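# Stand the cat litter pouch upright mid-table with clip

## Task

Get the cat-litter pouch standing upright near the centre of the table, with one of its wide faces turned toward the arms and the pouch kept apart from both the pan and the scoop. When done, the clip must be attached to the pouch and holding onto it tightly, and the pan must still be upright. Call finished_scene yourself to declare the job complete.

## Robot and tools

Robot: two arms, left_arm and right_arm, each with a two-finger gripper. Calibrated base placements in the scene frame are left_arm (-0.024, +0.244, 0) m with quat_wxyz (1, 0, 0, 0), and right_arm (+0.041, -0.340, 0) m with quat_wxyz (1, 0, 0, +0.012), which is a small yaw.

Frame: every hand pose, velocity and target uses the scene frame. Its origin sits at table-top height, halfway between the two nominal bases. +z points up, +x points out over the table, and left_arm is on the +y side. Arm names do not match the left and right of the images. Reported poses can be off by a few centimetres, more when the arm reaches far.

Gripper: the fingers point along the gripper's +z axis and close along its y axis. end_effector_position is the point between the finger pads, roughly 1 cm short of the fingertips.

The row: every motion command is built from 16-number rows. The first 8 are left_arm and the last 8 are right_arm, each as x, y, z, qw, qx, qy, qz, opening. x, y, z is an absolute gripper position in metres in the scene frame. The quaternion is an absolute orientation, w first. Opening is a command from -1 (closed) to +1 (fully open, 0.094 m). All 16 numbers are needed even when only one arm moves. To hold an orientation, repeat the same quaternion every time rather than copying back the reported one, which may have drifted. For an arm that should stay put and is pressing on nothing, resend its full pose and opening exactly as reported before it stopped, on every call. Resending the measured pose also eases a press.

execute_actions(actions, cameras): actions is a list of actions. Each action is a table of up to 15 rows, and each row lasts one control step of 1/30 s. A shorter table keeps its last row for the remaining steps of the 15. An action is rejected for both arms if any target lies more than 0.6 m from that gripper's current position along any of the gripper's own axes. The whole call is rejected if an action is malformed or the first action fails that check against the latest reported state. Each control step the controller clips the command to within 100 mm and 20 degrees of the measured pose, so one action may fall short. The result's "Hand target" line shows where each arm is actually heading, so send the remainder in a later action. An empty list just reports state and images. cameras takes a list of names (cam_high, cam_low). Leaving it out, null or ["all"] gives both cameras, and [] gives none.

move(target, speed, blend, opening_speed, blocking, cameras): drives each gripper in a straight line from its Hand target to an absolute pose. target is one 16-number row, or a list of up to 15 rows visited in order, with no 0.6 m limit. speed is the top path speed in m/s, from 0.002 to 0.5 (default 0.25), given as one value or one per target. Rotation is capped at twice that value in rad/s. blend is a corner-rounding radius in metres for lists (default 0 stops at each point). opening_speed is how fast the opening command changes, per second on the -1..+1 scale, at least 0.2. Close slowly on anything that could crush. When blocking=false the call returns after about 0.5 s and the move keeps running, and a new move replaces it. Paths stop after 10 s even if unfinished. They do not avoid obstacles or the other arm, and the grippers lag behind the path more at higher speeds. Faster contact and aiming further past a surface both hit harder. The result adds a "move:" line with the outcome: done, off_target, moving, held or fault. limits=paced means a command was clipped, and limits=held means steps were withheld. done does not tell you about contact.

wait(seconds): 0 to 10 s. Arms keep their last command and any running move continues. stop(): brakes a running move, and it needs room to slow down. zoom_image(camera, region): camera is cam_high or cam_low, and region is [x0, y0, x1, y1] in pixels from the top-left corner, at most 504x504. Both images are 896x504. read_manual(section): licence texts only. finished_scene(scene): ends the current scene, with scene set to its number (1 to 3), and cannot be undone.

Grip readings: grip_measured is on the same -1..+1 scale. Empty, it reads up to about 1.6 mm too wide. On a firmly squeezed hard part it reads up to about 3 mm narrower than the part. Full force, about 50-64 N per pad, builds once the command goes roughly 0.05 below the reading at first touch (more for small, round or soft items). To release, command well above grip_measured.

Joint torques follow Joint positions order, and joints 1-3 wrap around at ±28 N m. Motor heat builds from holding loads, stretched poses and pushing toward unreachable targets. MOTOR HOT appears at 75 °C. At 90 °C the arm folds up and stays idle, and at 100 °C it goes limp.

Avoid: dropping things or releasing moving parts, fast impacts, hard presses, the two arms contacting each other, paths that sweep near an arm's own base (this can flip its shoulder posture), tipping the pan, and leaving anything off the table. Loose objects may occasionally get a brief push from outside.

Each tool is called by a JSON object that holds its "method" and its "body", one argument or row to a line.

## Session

{"method": "execute_actions", "body": {
  "actions": []
}}

{"method": "zoom_image", "body": {
  "camera": "cam_high",
  "region": [380, 140, 620, 340]
}}

{"method": "zoom_image", "body": {
  "camera": "cam_low",
  "region": [400, 60, 680, 320]
}}

Scene clock: 0.00 s.
left_arm: end_effector_position=(+0.1681, +0.5915, +0.1738) grip_measured=+1.000 end_effector_quat_wxyz=(-0.401, +0.723, -0.498, -0.263) | right_arm: end_effector_position=(+0.3793, -0.5114, +0.1383) grip_measured=+1.000 end_effector_quat_wxyz=(+0.661, +0.421, +0.621, -0.029)
Joint positions: left_arm=[0.805 1.402 0.912 -0.226 -0.605 -0.848 0.094] | right_arm=[-0.353 1.501 0.26 1.11 0.308 0.592 0.094]
Joint velocities: within noise
Joint torques (N m): no reading
Motor temperatures (°C): left_arm=[29 30 33 30 28 30 28] | right_arm=[27 33 32 28 26 27 28]
Heat: left arm: 33 °C; right arm: 33 °C.
Hand target: left_arm +0.1669, +0.5919, +0.1785; -0.403, +0.722, -0.495, -0.266 | right_arm +0.3797, -0.5119, +0.1393; +0.661, +0.419, +0.621, -0.032
Tool commands: left_gripper/opening=+1.0 right_gripper/opening=+1.0

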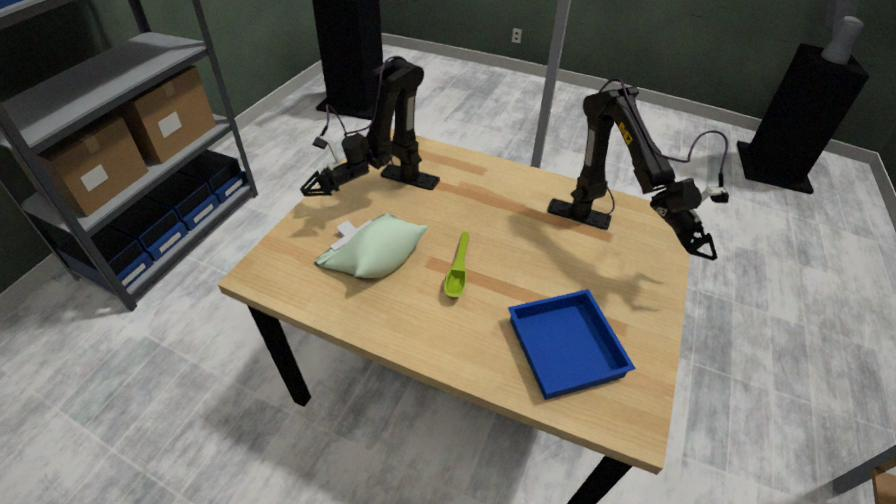

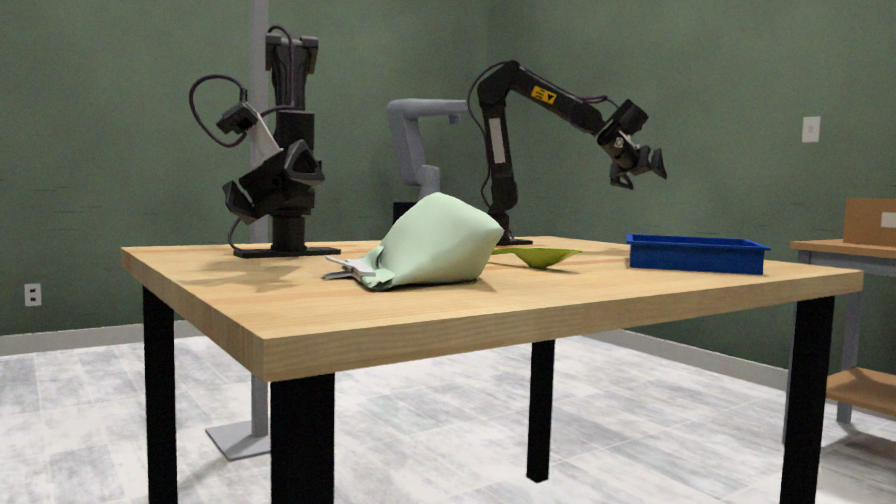

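Scaled by 2.100.

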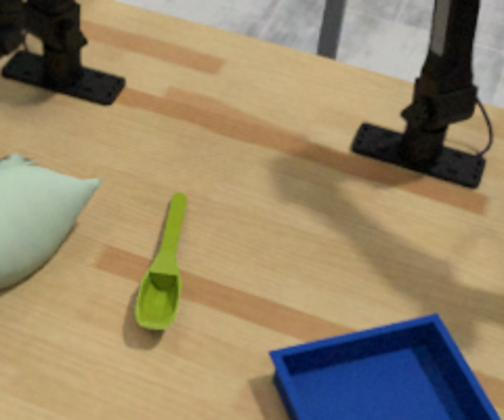

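Scaled by 1.800.

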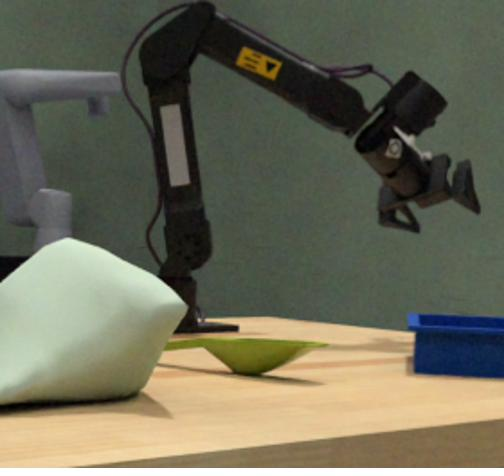

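{"method": "zoom_image", "body": {
  "camera": "cam_high",
  "region": [290, 180, 450, 300]
}}

{"method": "zoom_image", "body": {
  "camera": "cam_low",
  "region": [300, 180, 520, 310]
}}

Scaled by 3.150.

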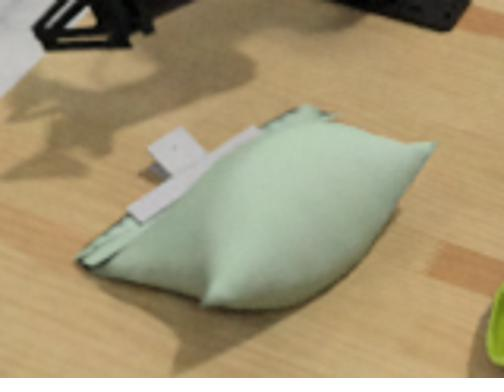

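Scaled by 2.291.

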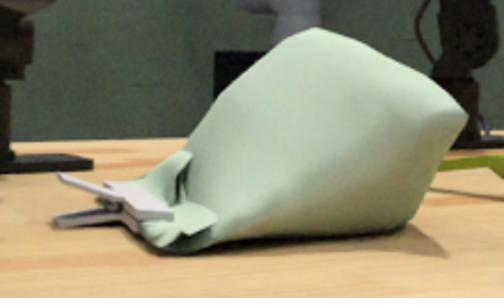

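{"method": "zoom_image", "body": {
  "camera": "cam_low",
  "region": [460, 200, 620, 290]
}}

{"method": "zoom_image", "body": {
  "camera": "cam_high",
  "region": [400, 210, 500, 310]
}}

Scaled by 3.150.

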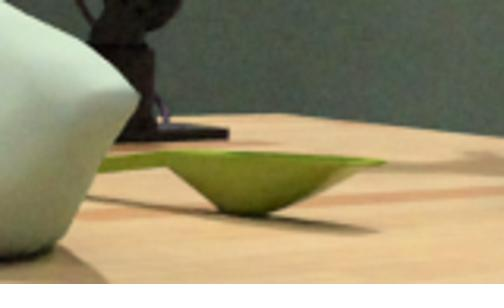

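Scaled by 5.040.

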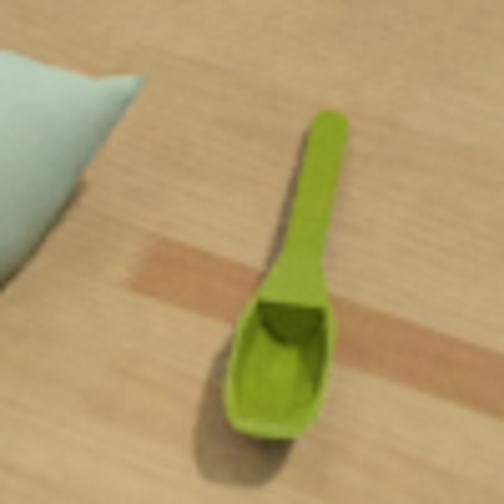

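{"method": "move", "body": {
  "target": [
    [0.19,0.37,0.26,0.332,-0.59,0.727,-0.111,0.5,0.27,-0.27,0.33,0.454,0.182,0.872,-0.008,1],
    [0.20,0.15,0.22,0.1913,-0.3314,0.8002,-0.462,0.5,0.302,-0.042,0.13,0.1729,-0.0858,0.9811,0.0151,1],
    [0.20,0.15,0.22,0.1913,-0.3314,0.8002,-0.462,0.5,0.302,-0.042,0.022,0.1729,-0.0858,0.9811,0.0151,-1],
    [0.20,0.15,0.22,0.1913,-0.3314,0.8002,-0.462,0.5,0.302,-0.042,0.08,0.1729,-0.0858,0.9811,0.0151,-1]
  ],
  "speed": [0.5, 0.5, 0.2, 0.2],
  "blend": [0.06, 0.03, 0, 0],
  "opening_speed": 2.5
}}

{"method": "zoom_image", "body": {
  "camera": "cam_high",
  "region": [380, 170, 540, 300]
}}

Scene clock: 20.10 s.
left_arm: end_effector_position=(+0.2008, +0.1509, +0.2211) grip_measured=+0.501 end_effector_quat_wxyz=(+0.186, -0.336, +0.799, -0.462) | right_arm: end_effector_position=(+0.2964, -0.0458, +0.0654) grip_measured=-0.573 end_effector_quat_wxyz=(+0.158, -0.088, +0.983, +0.005)
Joint positions: left_arm=[0.128 0.729 0.751 -0.787 0.755 -1.003 0.071] | right_arm=[0.935 1.85 1.332 -0.837 0.235 0.756 0.02]
Joint velocities: within noise
Joint torques (N m): left_arm=[-0.39 -0.43 6.05 1.71 0.25 0.04] | right_arm=[-0.39 -10.07 7.99 0.41 0.18 -0.1]
Motor temperatures (°C): left_arm=[29 31 37 33 28 30 28] | right_arm=[27 35 34 31 26 27 28]
Heat: left arm: 37 °C; right arm: 35 °C.
Hand target: left_arm +0.2000, +0.1500, +0.2200; +0.191, -0.331, +0.800, -0.462 | right_arm +0.3019, -0.0422, +0.0800; +0.173, -0.086, +0.981, +0.015
Off the commanded pose: left_arm 0.002 m, 1 deg | right_arm 0.016 m, 2 deg.
move: off_target (right_arm); limits=paced

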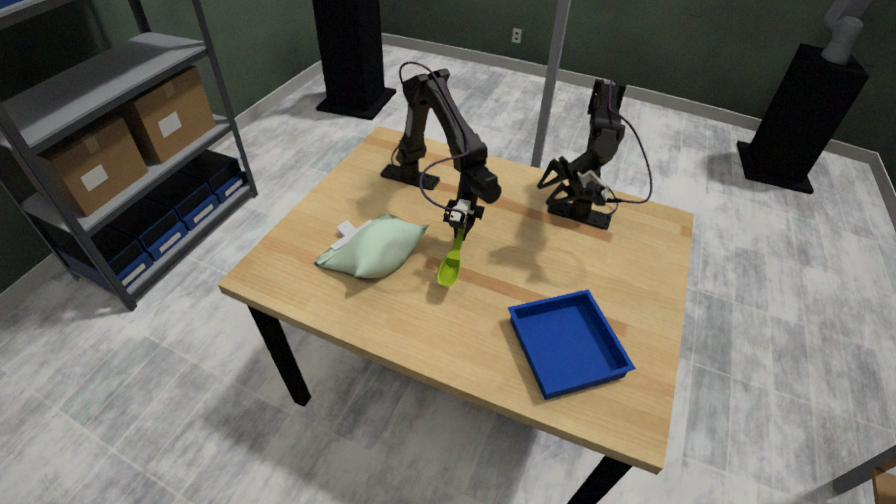

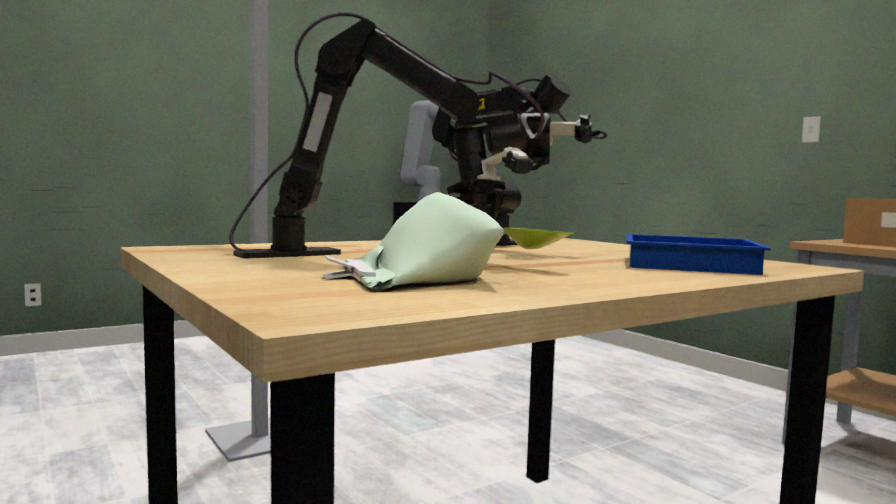

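Scaled by 3.150.

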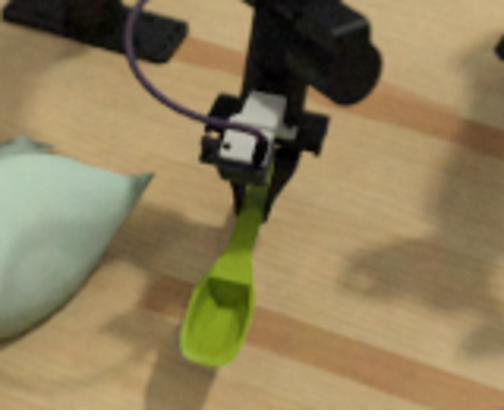

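{"method": "move", "body": {
  "target": [
    [0.21,0.10,0.19,0.1913,-0.3314,0.8002,-0.462,0.5,0.28,-0.09,0.26,0.1729,-0.0858,0.9811,0.0151,-1],
    [0.253,-0.132,0.09,0.1913,-0.3314,0.8002,-0.462,0.5,0.28,-0.32,0.32,0.1736,0,0.9848,0,-1],
    [0.302,-0.181,0.045,0.1913,-0.3314,0.8002,-0.462,-1,0.318,-0.50,0.14,0.1736,0,0.9848,0,-1]
  ],
  "speed": [0.4, 0.4, 0.3],
  "blend": [0.06, 0.03, 0],
  "opening_speed": 2
}}

{"method": "zoom_image", "body": {
  "camera": "cam_high",
  "region": [320, 170, 480, 300]
}}

{"method": "zoom_image", "body": {
  "camera": "cam_low",
  "region": [300, 140, 580, 310]
}}

Scene clock: 24.27 s.
left_arm: end_effector_position=(+0.2962, -0.1788, +0.0466) grip_measured=-0.995 end_effector_quat_wxyz=(+0.186, -0.333, +0.800, -0.463) | right_arm: end_effector_position=(+0.3153, -0.5001, +0.1413) grip_measured=-0.573 end_effector_quat_wxyz=(+0.164, +0.002, +0.986, -0.004)
Joint positions: left_arm=[-0.978 2.05 1.01 0.508 -0.158 -1.676 0] | right_arm=[-0.66 1.486 1.229 -1.041 -0.186 -0.606 0.02]
Joint velocities: within noise
Joint torques (N m): left_arm=[0.4 -7.95 7.76 1.9 -0.13 0.11] | right_arm=[-0.62 -5.52 5.52 0.82 -0.37 -0.11]
Motor temperatures (°C): left_arm=[29 32 37 33 28 30 28] | right_arm=[27 35 34 31 26 27 28]
Heat: left arm: 37 °C; right arm: 35 °C.
Hand target: left_arm +0.3020, -0.1808, +0.0450; +0.191, -0.331, +0.800, -0.462 | right_arm +0.3180, -0.5000, +0.1401; +0.174, +0.000, +0.985, +0.000
Off the commanded pose: left_arm 0.006 m, 1 deg | right_arm 0.003 m, 1 deg.
move: done

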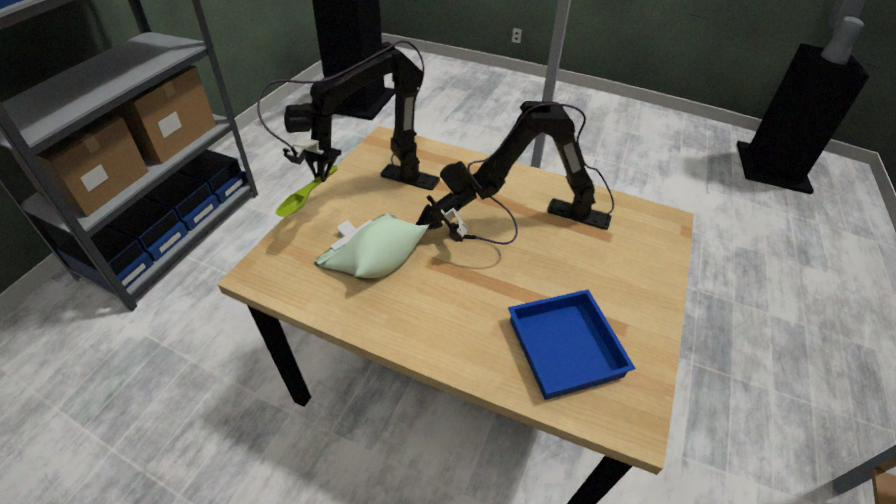

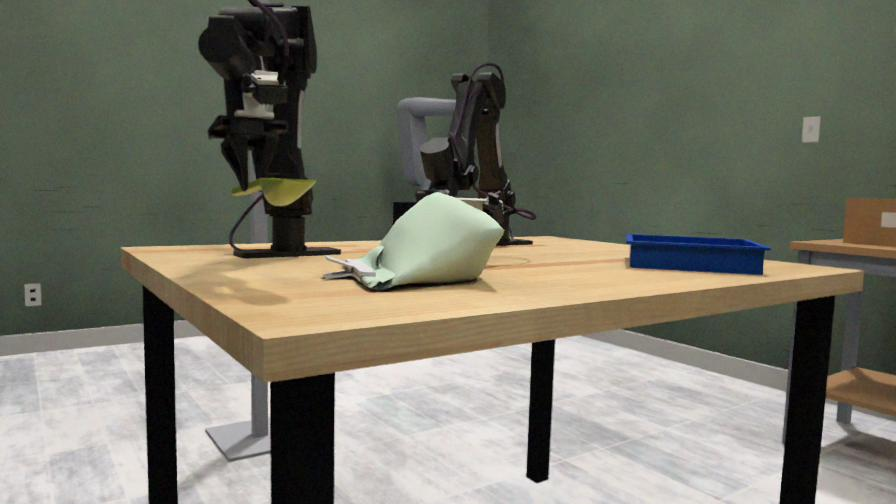

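Scaled by 3.150.

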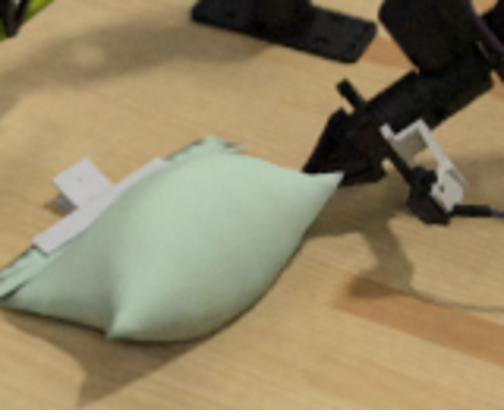

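Scaled by 1.800.

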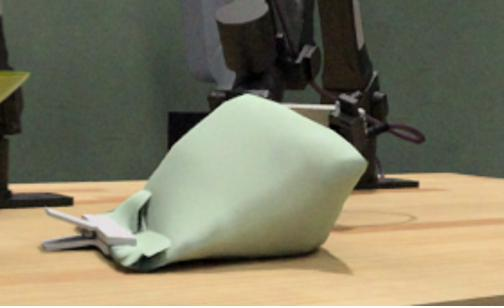

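{"method": "zoom_image", "body": {
  "camera": "cam_high",
  "region": [395, 190, 475, 255]
}}

{"method": "zoom_image", "body": {
  "camera": "cam_low",
  "region": [440, 180, 560, 270]
}}

Scaled by 6.300.

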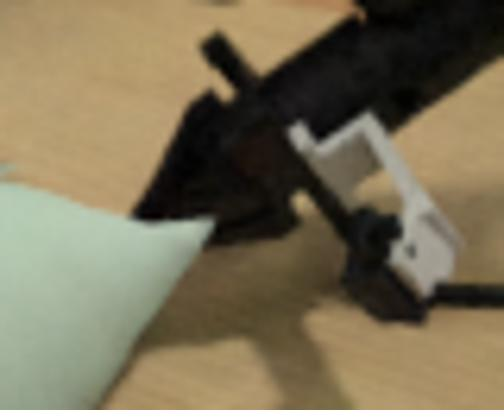

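Scaled by 4.200.

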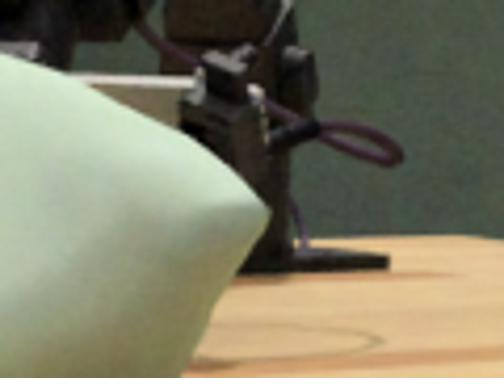

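{"method": "move", "body": {
  "target": [
    [0.285,-0.118,0.09,0.1913,-0.3314,0.8002,-0.462,1,0.318,-0.50,0.05,0.1736,0,0.9848,0,-1],
    [0.332,-0.177,0.052,0.1913,-0.3314,0.8002,-0.462,-1,0.318,-0.50,0.022,0.1736,0,0.9848,0,0.1],
    [0.332,-0.177,0.052,0.1913,-0.3314,0.8002,-0.462,-1,0.305,-0.50,0.10,0.1736,0,0.9848,0,0.1]
  ],
  "speed": [0.15, 0.12, 0.25],
  "opening_speed": 2.5
}}

{"method": "zoom_image", "body": {
  "camera": "cam_high",
  "region": [320, 170, 480, 300]
}}

{"method": "zoom_image", "body": {
  "camera": "cam_low",
  "region": [300, 140, 580, 310]
}}

Scene clock: 29.57 s.
left_arm: end_effector_position=(+0.3297, -0.1802, +0.0667) grip_measured=-0.633 end_effector_quat_wxyz=(+0.190, -0.328, +0.790, -0.482) | right_arm: end_effector_position=(+0.3026, -0.4983, +0.0925) grip_measured=+0.098 end_effector_quat_wxyz=(+0.163, +0.001, +0.987, -0.001)
Joint positions: left_arm=[-0.908 2.066 1.092 0.492 -0.095 -1.639 0.017] | right_arm=[-0.687 1.47 1.021 -0.858 -0.198 -0.635 0.052]
Joint velocities: within noise
Joint torques (N m): left_arm=[0.39 -8.14 7.24 1.65 -0.15 0.1] | right_arm=[-0.95 -5.93 7.97 0.56 -0.37 -0.1]
Motor temperatures (°C): left_arm=[29 33 37 34 28 30 28] | right_arm=[27 35 34 31 26 27 28]
Heat: left arm: 37 °C; right arm: 35 °C.
Hand target: left_arm +0.3315, -0.1766, +0.0523; +0.191, -0.331, +0.800, -0.462 | right_arm +0.3050, -0.5000, +0.1000; +0.174, +0.000, +0.985, +0.000
Off the commanded pose: left_arm 0.015 m, 3 deg | right_arm 0.008 m, 1 deg.
move: off_target (left_arm)

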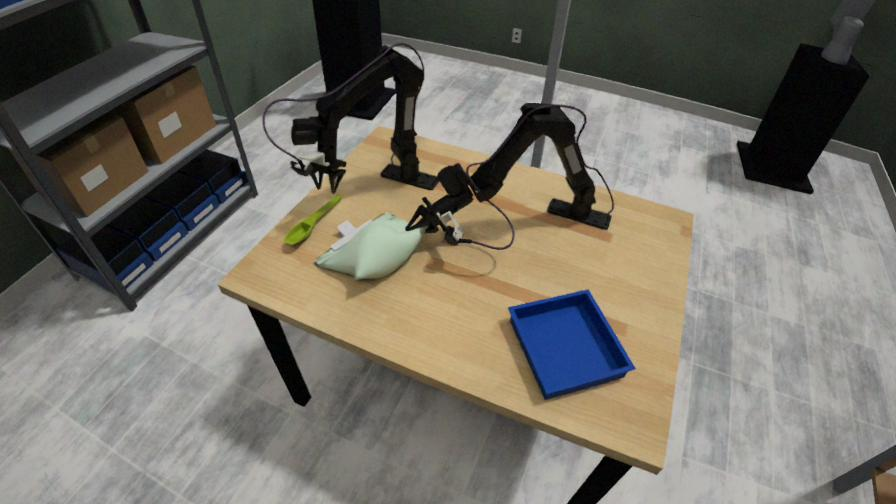

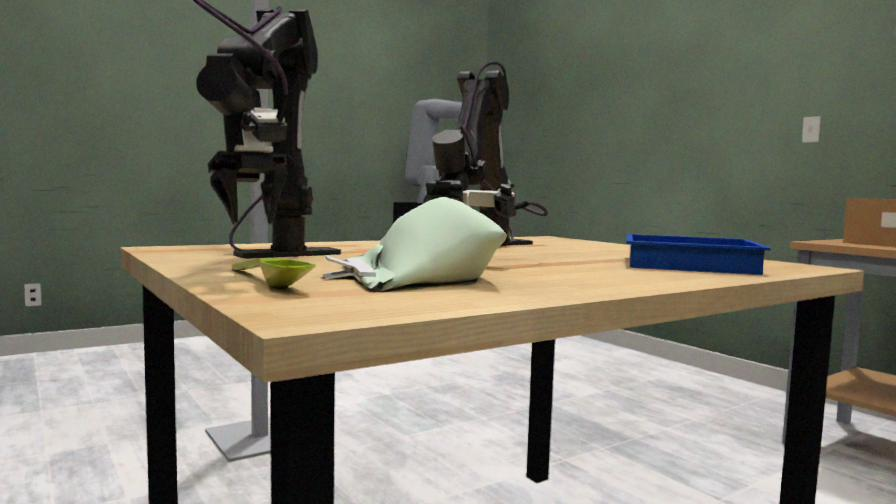

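Scaled by 3.150.

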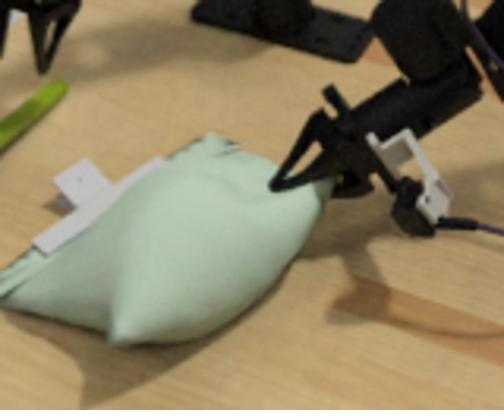

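Scaled by 1.800.

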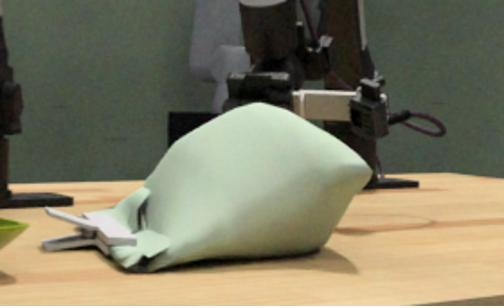

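{"method": "move", "body": {
  "target": [
    [0.330,0.045,0.062,0.0653,-0.1130,0.8587,-0.4958,-1,0.22,-0.36,0.20,0.1736,0,0.9848,0,-0.15],
    [0.424,0.079,0.062,0.0218,-0.0378,0.8652,-0.4996,-1,0.19,-0.30,0.22,0.1736,0,0.9848,0,-0.15]
  ],
  "speed": 0.16,
  "blend": 0.04
}}

{"method": "zoom_image", "body": {
  "camera": "cam_high",
  "region": [380, 180, 560, 320]
}}

{"method": "zoom_image", "body": {
  "camera": "cam_low",
  "region": [380, 160, 640, 310]
}}

Scene clock: 33.50 s.
left_arm: end_effector_position=(+0.4083, +0.0627, +0.0717) grip_measured=-0.633 end_effector_quat_wxyz=(-0.001, -0.034, +0.852, -0.522) | right_arm: end_effector_position=(+0.1887, -0.2992, +0.2119) grip_measured=-0.148 end_effector_quat_wxyz=(+0.162, -0.001, +0.987, +0.002)
Joint positions: left_arm=[-0.056 2.243 1.582 -0.73 1.09 -0.243 0.017] | right_arm=[0.379 0.906 1.168 -1.53 0.122 0.382 0.04]
Joint velocities: within noise
Joint torques (N m): left_arm=[2.35 -9.5 8.7 0.78 -0.11 0.16] | right_arm=[0.61 -0.17 7.94 0.59 0.22 0.09]
Motor temperatures (°C): left_arm=[29 34 37 33 28 30 28] | right_arm=[27 35 35 30 26 27 28]
Heat: left arm: 37 °C; right arm: 35 °C.
Hand target: left_arm +0.4229, +0.0796, +0.0626; +0.022, -0.039, +0.865, -0.500 | right_arm +0.1899, -0.3000, +0.2199; +0.174, +0.000, +0.985, +0.000
Off the commanded pose: left_arm 0.025 m, 4 deg | right_arm 0.008 m, 1 deg.
move: off_target (left_arm)

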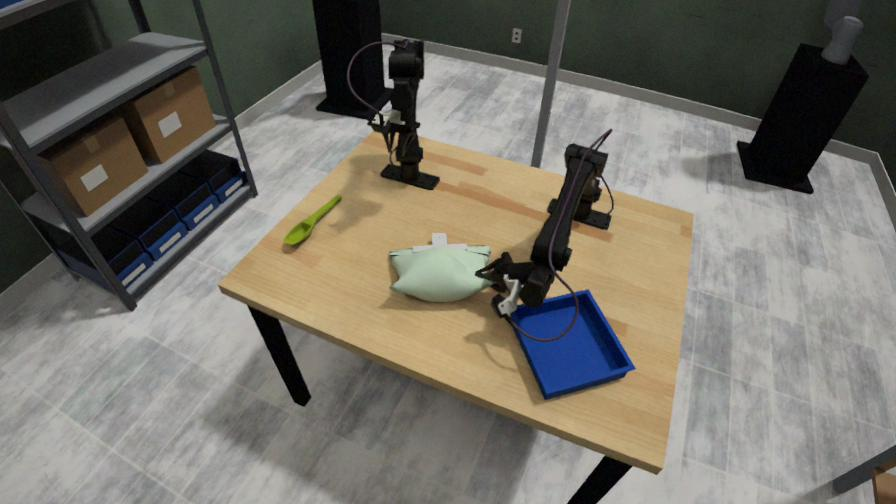

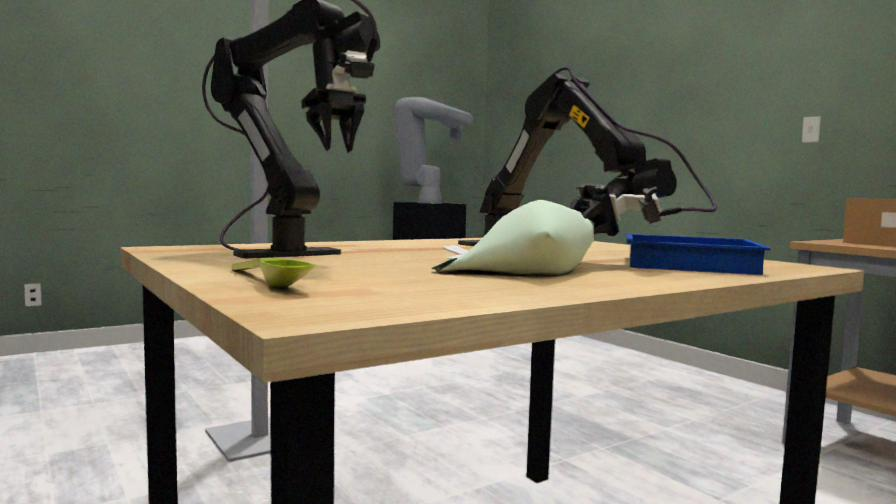

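Scaled by 2.800.

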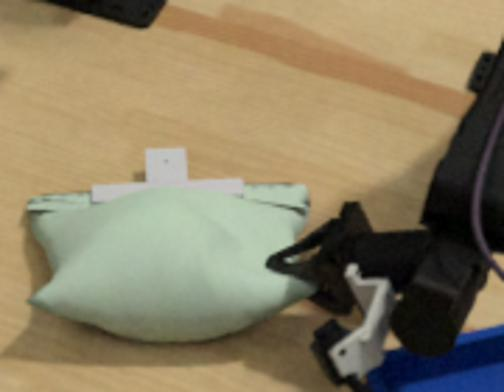

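Scaled by 1.938.

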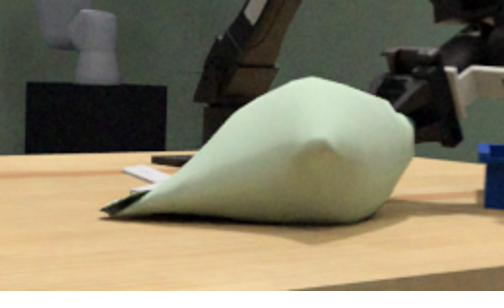

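{"method": "move", "body": {
  "target": [
    [0.4229,0.0796,0.0626,0.0218,-0.0378,0.8652,-0.4996,0.1,0.19,-0.30,0.22,0.1736,0,0.9848,0,-0.15],
    [0.395,0.125,0.14,0.0653,-0.1130,0.8587,-0.4958,0.1,0.30,-0.235,0.08,0.4217,-0.7304,0.4654,-0.2687,-0.15],
    [0.215,0.085,0.10,0.3214,-0.5567,0.6635,-0.3831,-0.15,0.32,-0.222,0.028,0.4217,-0.7304,0.4654,-0.2687,-0.15],
    [0.215,0.08,0.07,0.3214,-0.5567,0.6635,-0.3831,-0.15,0.3925,-0.187,0.024,0.4217,-0.7304,0.4654,-0.2687,-1]
  ],
  "speed": [0.2, 0.5, 0.45, 0.07],
  "blend": [0, 0.02, 0, 0],
  "opening_speed": 1.5
}}

{"method": "zoom_image", "body": {
  "camera": "cam_high",
  "region": [370, 190, 530, 310]
}}

{"method": "zoom_image", "body": {
  "camera": "cam_low",
  "region": [380, 160, 640, 310]
}}

Scene clock: 43.67 s.
left_arm: end_effector_position=(+0.2170, +0.0757, +0.0749) grip_measured=-0.149 end_effector_quat_wxyz=(+0.314, -0.559, +0.660, -0.392) | right_arm: end_effector_position=(+0.3884, -0.1931, +0.0219) grip_measured=-0.982 end_effector_quat_wxyz=(-0.415, +0.733, -0.465, +0.273)
Joint positions: left_arm=[-1.006 1.13 0.257 0.181 -0.682 -2.079 0.04] | right_arm=[0.354 1.731 0.332 0.867 -0.039 -1.61 0.001]
Joint velocities: within noise
Joint torques (N m): left_arm=[-0.46 -1.39 5.44 1.63 -0.48 0.03] | right_arm=[0.79 -4.51 5.52 1.69 -0.12 0.15]
Motor temperatures (°C): left_arm=[29 34 37 33 28 30 28] | right_arm=[27 34 35 32 26 27 28]
Heat: left arm: 37 °C; right arm: 35 °C.
Hand target: left_arm +0.2151, +0.0801, +0.0700; +0.321, -0.557, +0.664, -0.383 | right_arm +0.3923, -0.1871, +0.0241; -0.422, +0.730, -0.465, +0.269
Off the commanded pose: left_arm 0.007 m, 1 deg | right_arm 0.008 m, 1 deg.
move: done; limits=paced

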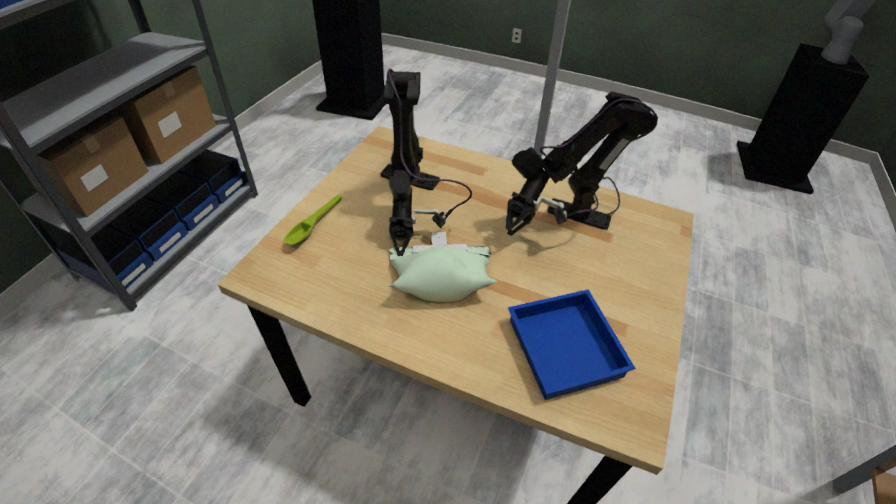

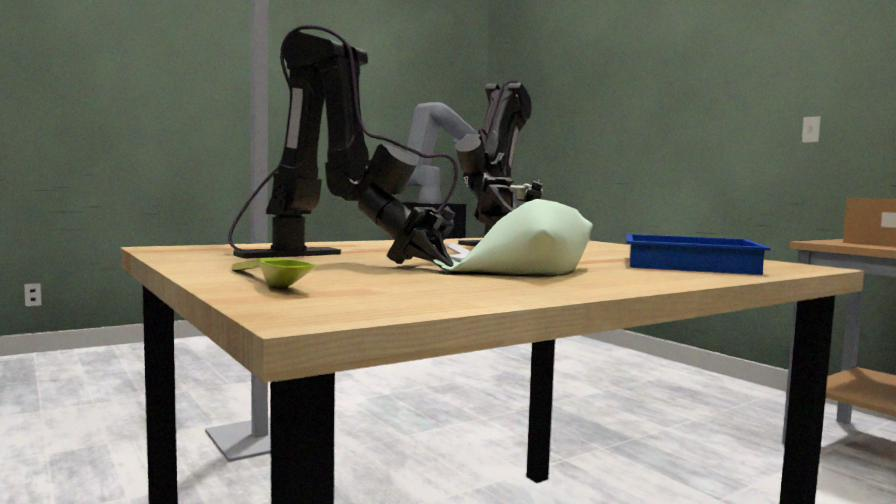

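Scaled by 3.150.

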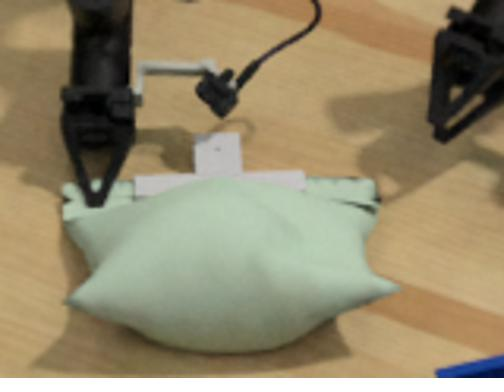

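Scaled by 1.938.

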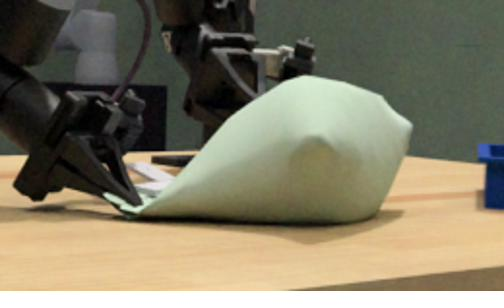

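{"method": "move", "body": {
  "target": [
    [0.222,0.072,0.035,0.3214,-0.5567,0.6635,-0.3831,-0.15,0.333,-0.178,0.032,0.3967,-0.6870,0.5272,-0.3045,-1]
  ],
  "speed": 0.12,
  "cameras": ["cam_high"]
}}

{"method": "zoom_image", "body": {
  "camera": "cam_high",
  "region": [370, 190, 530, 310]
}}

Scene clock: 45.40 s.
left_arm: end_effector_position=(+0.2233, +0.0659, +0.0403) grip_measured=-0.149 end_effector_quat_wxyz=(+0.314, -0.559, +0.658, -0.395) | right_arm: end_effector_position=(+0.3365, -0.1762, +0.0303) grip_measured=-0.983 end_effector_quat_wxyz=(-0.396, +0.691, -0.522, +0.305)
Joint positions: left_arm=[-1.006 1.406 0.207 0.514 -0.682 -2.079 0.04] | right_arm=[0.667 1.566 0.22 0.781 0.364 -1.359 0.001]
Joint velocities: within noise
Joint torques (N m): left_arm=[0.12 -2.26 4.07 1.67 -0.31 0.17] | right_arm=[0.79 -5.96 3.18 1.48 0.26 0.13]
Motor temperatures (°C): left_arm=[29 34 37 33 28 30 28] | right_arm=[27 34 35 32 26 27 28]
Heat: left arm: 37 °C; right arm: 35 °C.
Hand target: left_arm +0.2220, +0.0720, +0.0351; +0.321, -0.557, +0.664, -0.383 | right_arm +0.3332, -0.1780, +0.0318; -0.397, +0.687, -0.527, +0.305
Off the commanded pose: left_arm 0.008 m, 2 deg | right_arm 0.004 m, 1 deg.
move: done
Images, in order (width x height): cam_high 896x504.

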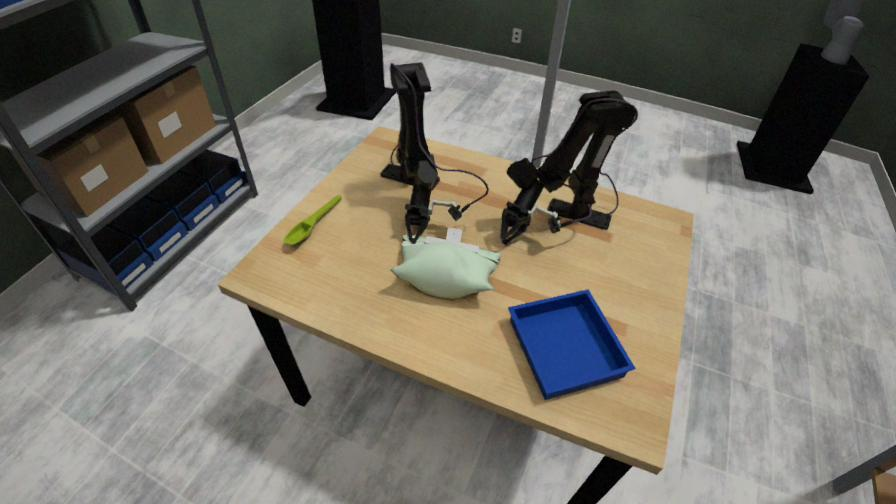

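Scaled by 3.150.

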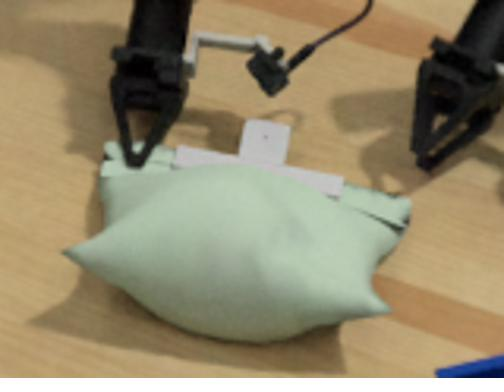

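{"method": "move", "body": {
  "target": [
    [0.227,0.051,0.029,0.3214,-0.5567,0.6635,-0.3831,-0.15,0.333,-0.178,0.032,0.3967,-0.6870,0.5272,-0.3045,-1],
    [0.300,0.038,0.024,0.3214,-0.5567,0.6635,-0.3831,-1,0.333,-0.178,0.032,0.3967,-0.6870,0.5272,-0.3045,-1],
    [0.300,0.038,0.075,0.3214,-0.5567,0.6635,-0.3831,-1,0.333,-0.178,0.080,0.3967,-0.6870,0.5272,-0.3045,-1]
  ],
  "speed": [0.1, 0.07, 0.12],
  "blend": [0.01, 0, 0],
  "opening_speed": 1.5
}}

{"method": "zoom_image", "body": {
  "camera": "cam_high",
  "region": [370, 190, 530, 310]
}}

{"method": "zoom_image", "body": {
  "camera": "cam_low",
  "region": [380, 160, 640, 310]
}}

Scene clock: 50.03 s.
left_arm: end_effector_position=(+0.2913, +0.0348, +0.0599) grip_measured=-0.983 end_effector_quat_wxyz=(+0.304, -0.550, +0.680, -0.378) | right_arm: end_effector_position=(+0.3283, -0.1852, +0.0642) grip_measured=-0.983 end_effector_quat_wxyz=(-0.376, +0.699, -0.527, +0.304)
Joint positions: left_arm=[-0.818 1.56 0.493 0.417 -0.502 -1.925 0.001] | right_arm=[0.667 1.267 0.28 0.379 0.374 -1.356 0.001]
Joint velocities: within noise
Joint torques (N m): left_arm=[0.55 -6.64 7.82 1.58 -0.64 0.03] | right_arm=[0.98 -4.93 7.61 1.49 0.13 0.18]
Motor temperatures (°C): left_arm=[29 33 37 34 28 30 28] | right_arm=[27 35 35 33 26 27 28]
Heat: left arm: 37 °C; right arm: 35 °C.
Hand target: left_arm +0.2997, +0.0381, +0.0749; +0.321, -0.557, +0.663, -0.384 | right_arm +0.3329, -0.1782, +0.0800; -0.397, +0.687, -0.527, +0.304
Off the commanded pose: left_arm 0.018 m, 3 deg | right_arm 0.018 m, 3 deg.
move: off_target (left_arm, right_arm)

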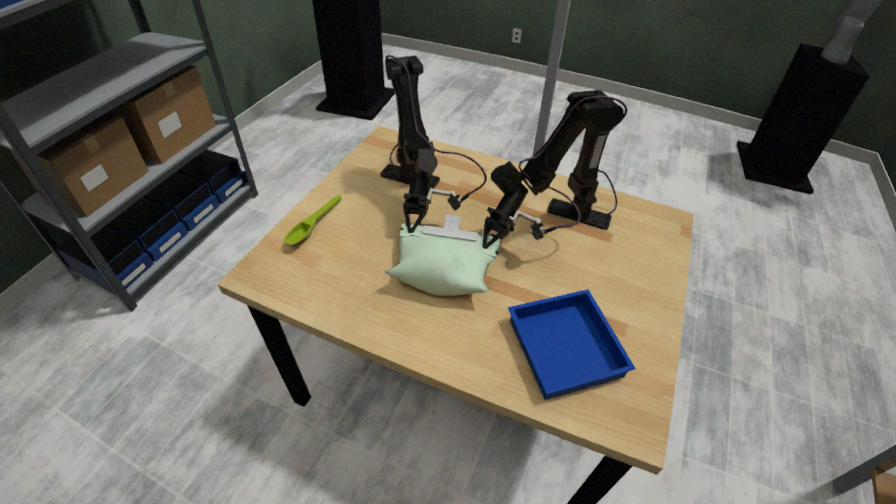

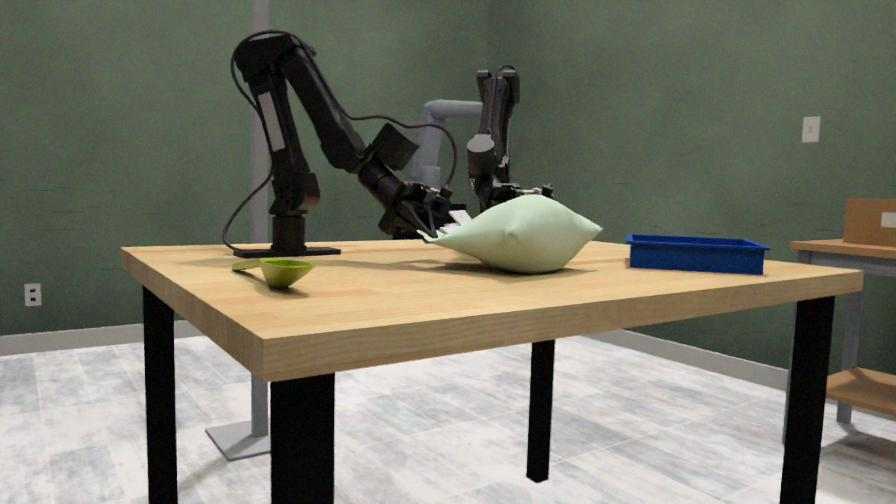

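Scaled by 3.150.

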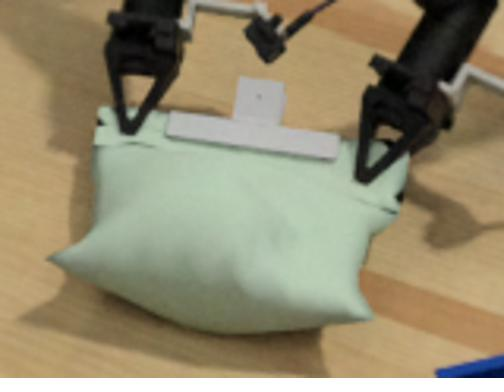

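Scaled by 1.938.

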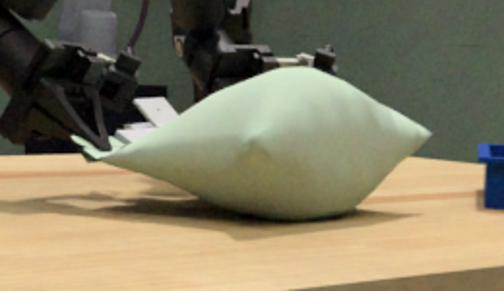

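{"method": "move", "body": {
  "target": [
    [0.305,0.060,0.255,0.192,-0.659,0.695,-0.213,-1,0.325,-0.160,0.26,0.342,-0.719,0.603,-0.055,-1],
    [0.320,0.102,0.255,0.1228,-0.6964,0.6964,-0.1228,-1,0.320,-0.118,0.255,0.2988,-0.7045,0.6409,0.0616,-1],
    [0.320,0.102,0.195,0.1228,-0.6964,0.6964,-0.1228,-1,0.320,-0.118,0.195,0.2988,-0.7045,0.6409,0.0616,-1]
  ],
  "speed": [0.2, 0.15, 0.09],
  "blend": [0.03, 0.03, 0]
}}

{"method": "zoom_image", "body": {
  "camera": "cam_high",
  "region": [370, 150, 550, 310]
}}

{"method": "zoom_image", "body": {
  "camera": "cam_low",
  "region": [380, 100, 640, 310]
}}

Scene clock: 54.03 s.
left_arm: end_effector_position=(+0.3151, +0.0897, +0.1928) grip_measured=-0.984 end_effector_quat_wxyz=(-0.091, +0.697, -0.700, +0.127) | right_arm: end_effector_position=(+0.3213, -0.1286, +0.1785) grip_measured=-0.983 end_effector_quat_wxyz=(-0.260, +0.708, -0.655, -0.049)
Joint positions: left_arm=[-0.475 1.692 1.647 -1.227 -0.093 -2.028 0.001] | right_arm=[0.496 1.433 1.248 -0.904 -0.242 -1.07 0.001]
Joint velocities: within noise
Joint torques (N m): left_arm=[0.55 -8.1 5.35 1.15 -0.83 0.13] | right_arm=[0.34 -8.2 6.04 1.35 -0.7 0.06]
Motor temperatures (°C): left_arm=[29 33 37 34 29 30 29] | right_arm=[27 35 36 34 26 27 28]
Heat: left arm: 37 °C; right arm: 36 °C.
Hand target: left_arm +0.3197, +0.1018, +0.1954; -0.122, +0.697, -0.696, +0.122 | right_arm +0.3195, -0.1186, +0.1951; -0.297, +0.705, -0.640, -0.062
Off the commanded pose: left_arm 0.013 m, 4 deg | right_arm 0.020 m, 5 deg.
move: off_target (left_arm, right_arm)

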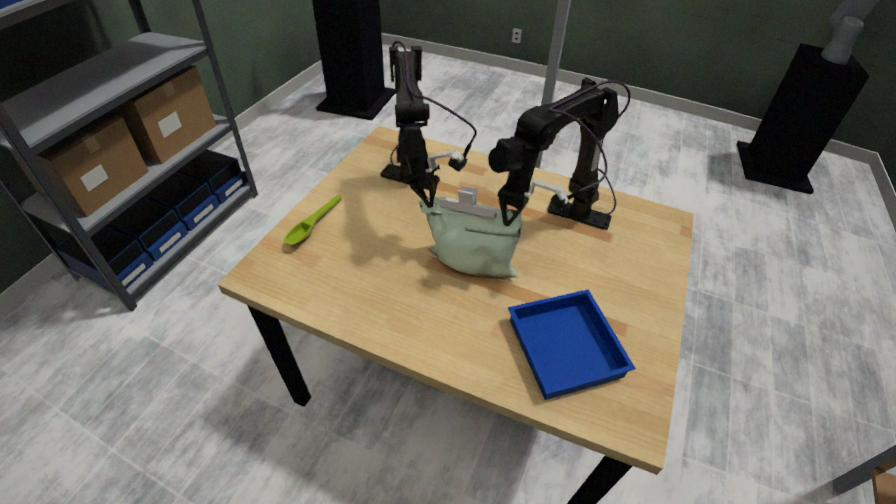

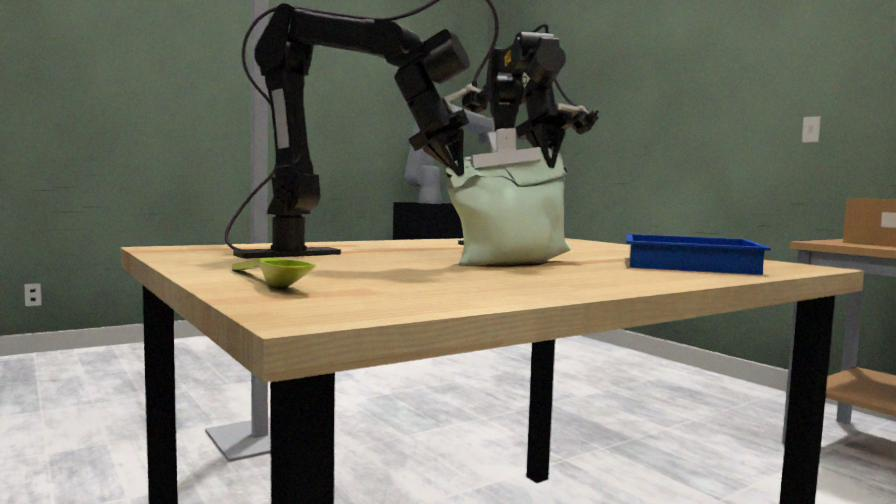

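Scaled by 2.800.

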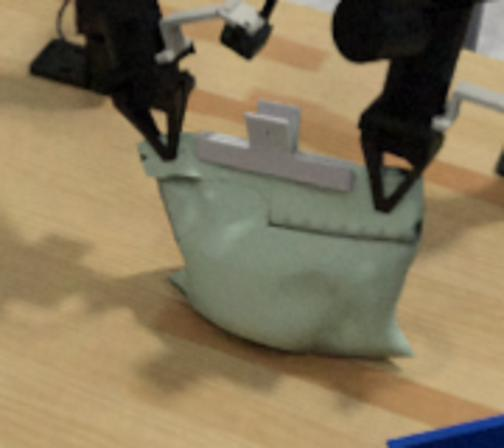

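Scaled by 1.938.

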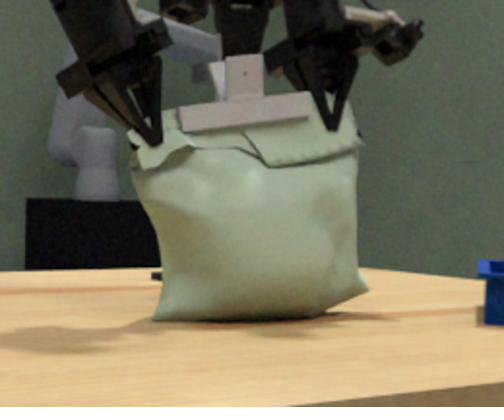

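{"method": "move", "body": {
  "target": [
    [0.323,0.101,0.168,0.1228,-0.6964,0.6964,-0.1228,-1,0.322,-0.119,0.170,0.2988,-0.7045,0.6409,0.0616,-1]
  ],
  "speed": 0.05
}}

{"method": "zoom_image", "body": {
  "camera": "cam_high",
  "region": [370, 150, 550, 310]
}}

{"method": "zoom_image", "body": {
  "camera": "cam_low",
  "region": [380, 100, 640, 310]
}}

Scene clock: 55.83 s.
left_arm: end_effector_position=(+0.3238, +0.0896, +0.1783) grip_measured=-0.984 end_effector_quat_wxyz=(-0.105, +0.697, -0.694, +0.148) | right_arm: end_effector_position=(+0.3235, -0.1256, +0.1616) grip_measured=-0.983 end_effector_quat_wxyz=(-0.275, +0.707, -0.650, -0.048)
Joint positions: left_arm=[-0.471 1.666 1.543 -1.099 -0.108 -2.026 0.001] | right_arm=[0.496 1.421 1.156 -0.794 -0.251 -1.07 0.001]
Joint velocities: within noise
Joint torques (N m): left_arm=[0.2 -6.35 4.78 1.05 -0.65 0.11] | right_arm=[-0.14 -7.13 5.76 1.27 -0.6 0.05]
Motor temperatures (°C): left_arm=[29 34 37 34 29 30 29] | right_arm=[27 35 36 34 26 27 29]
Heat: left arm: 37 °C; right arm: 36 °C.
Hand target: left_arm +0.3228, +0.1009, +0.1685; -0.122, +0.696, -0.697, +0.123 | right_arm +0.3219, -0.1192, +0.1701; -0.298, +0.705, -0.641, -0.061
Off the commanded pose: left_arm 0.015 m, 3 deg | right_arm 0.011 m, 3 deg.
move: off_target (left_arm, right_arm)

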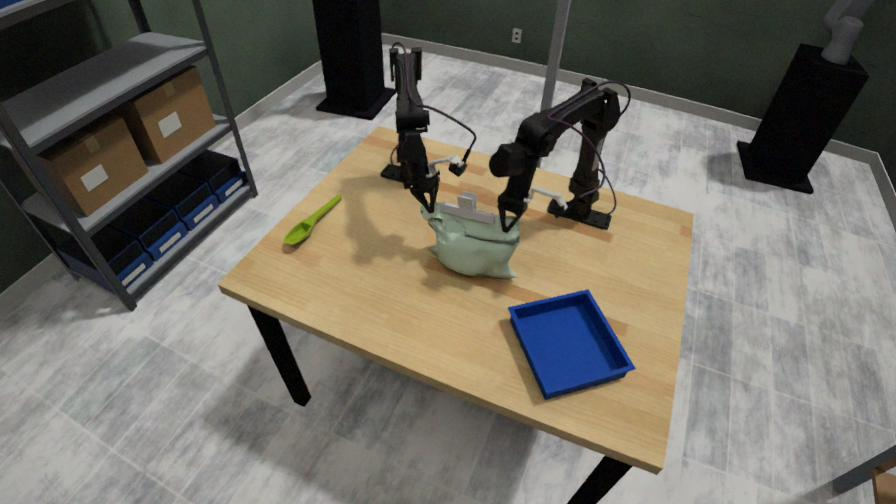

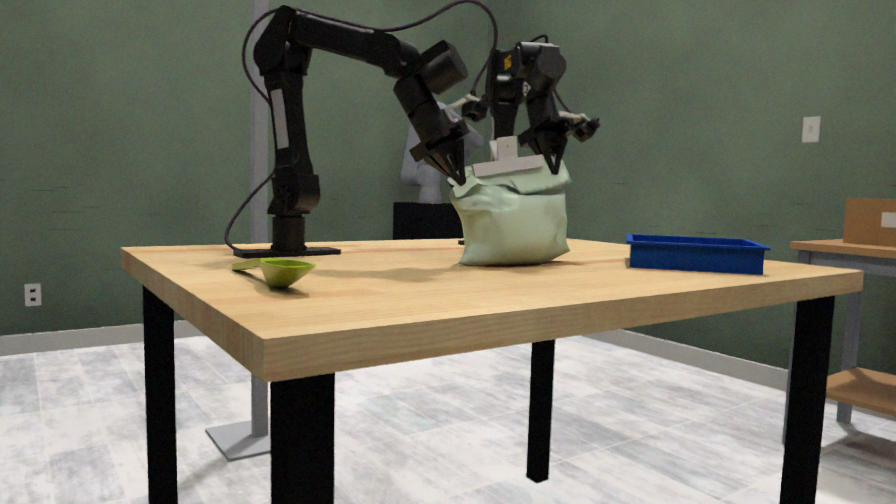

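Scaled by 2.800.

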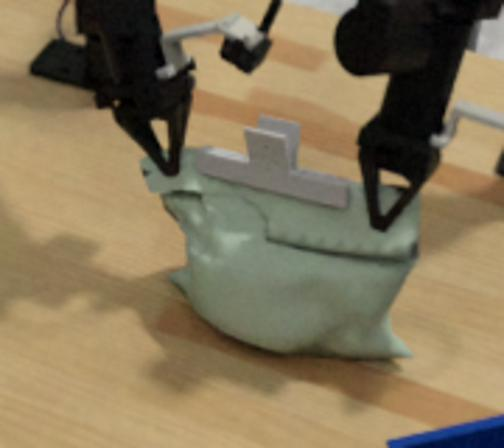

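Scaled by 1.938.

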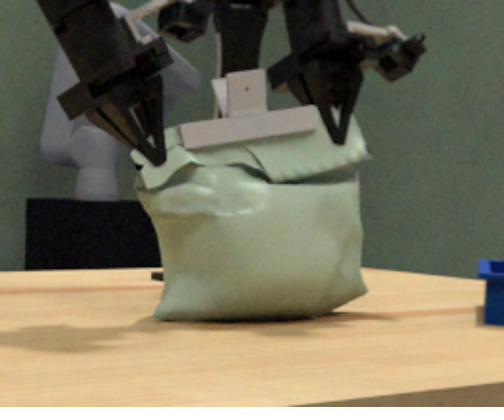

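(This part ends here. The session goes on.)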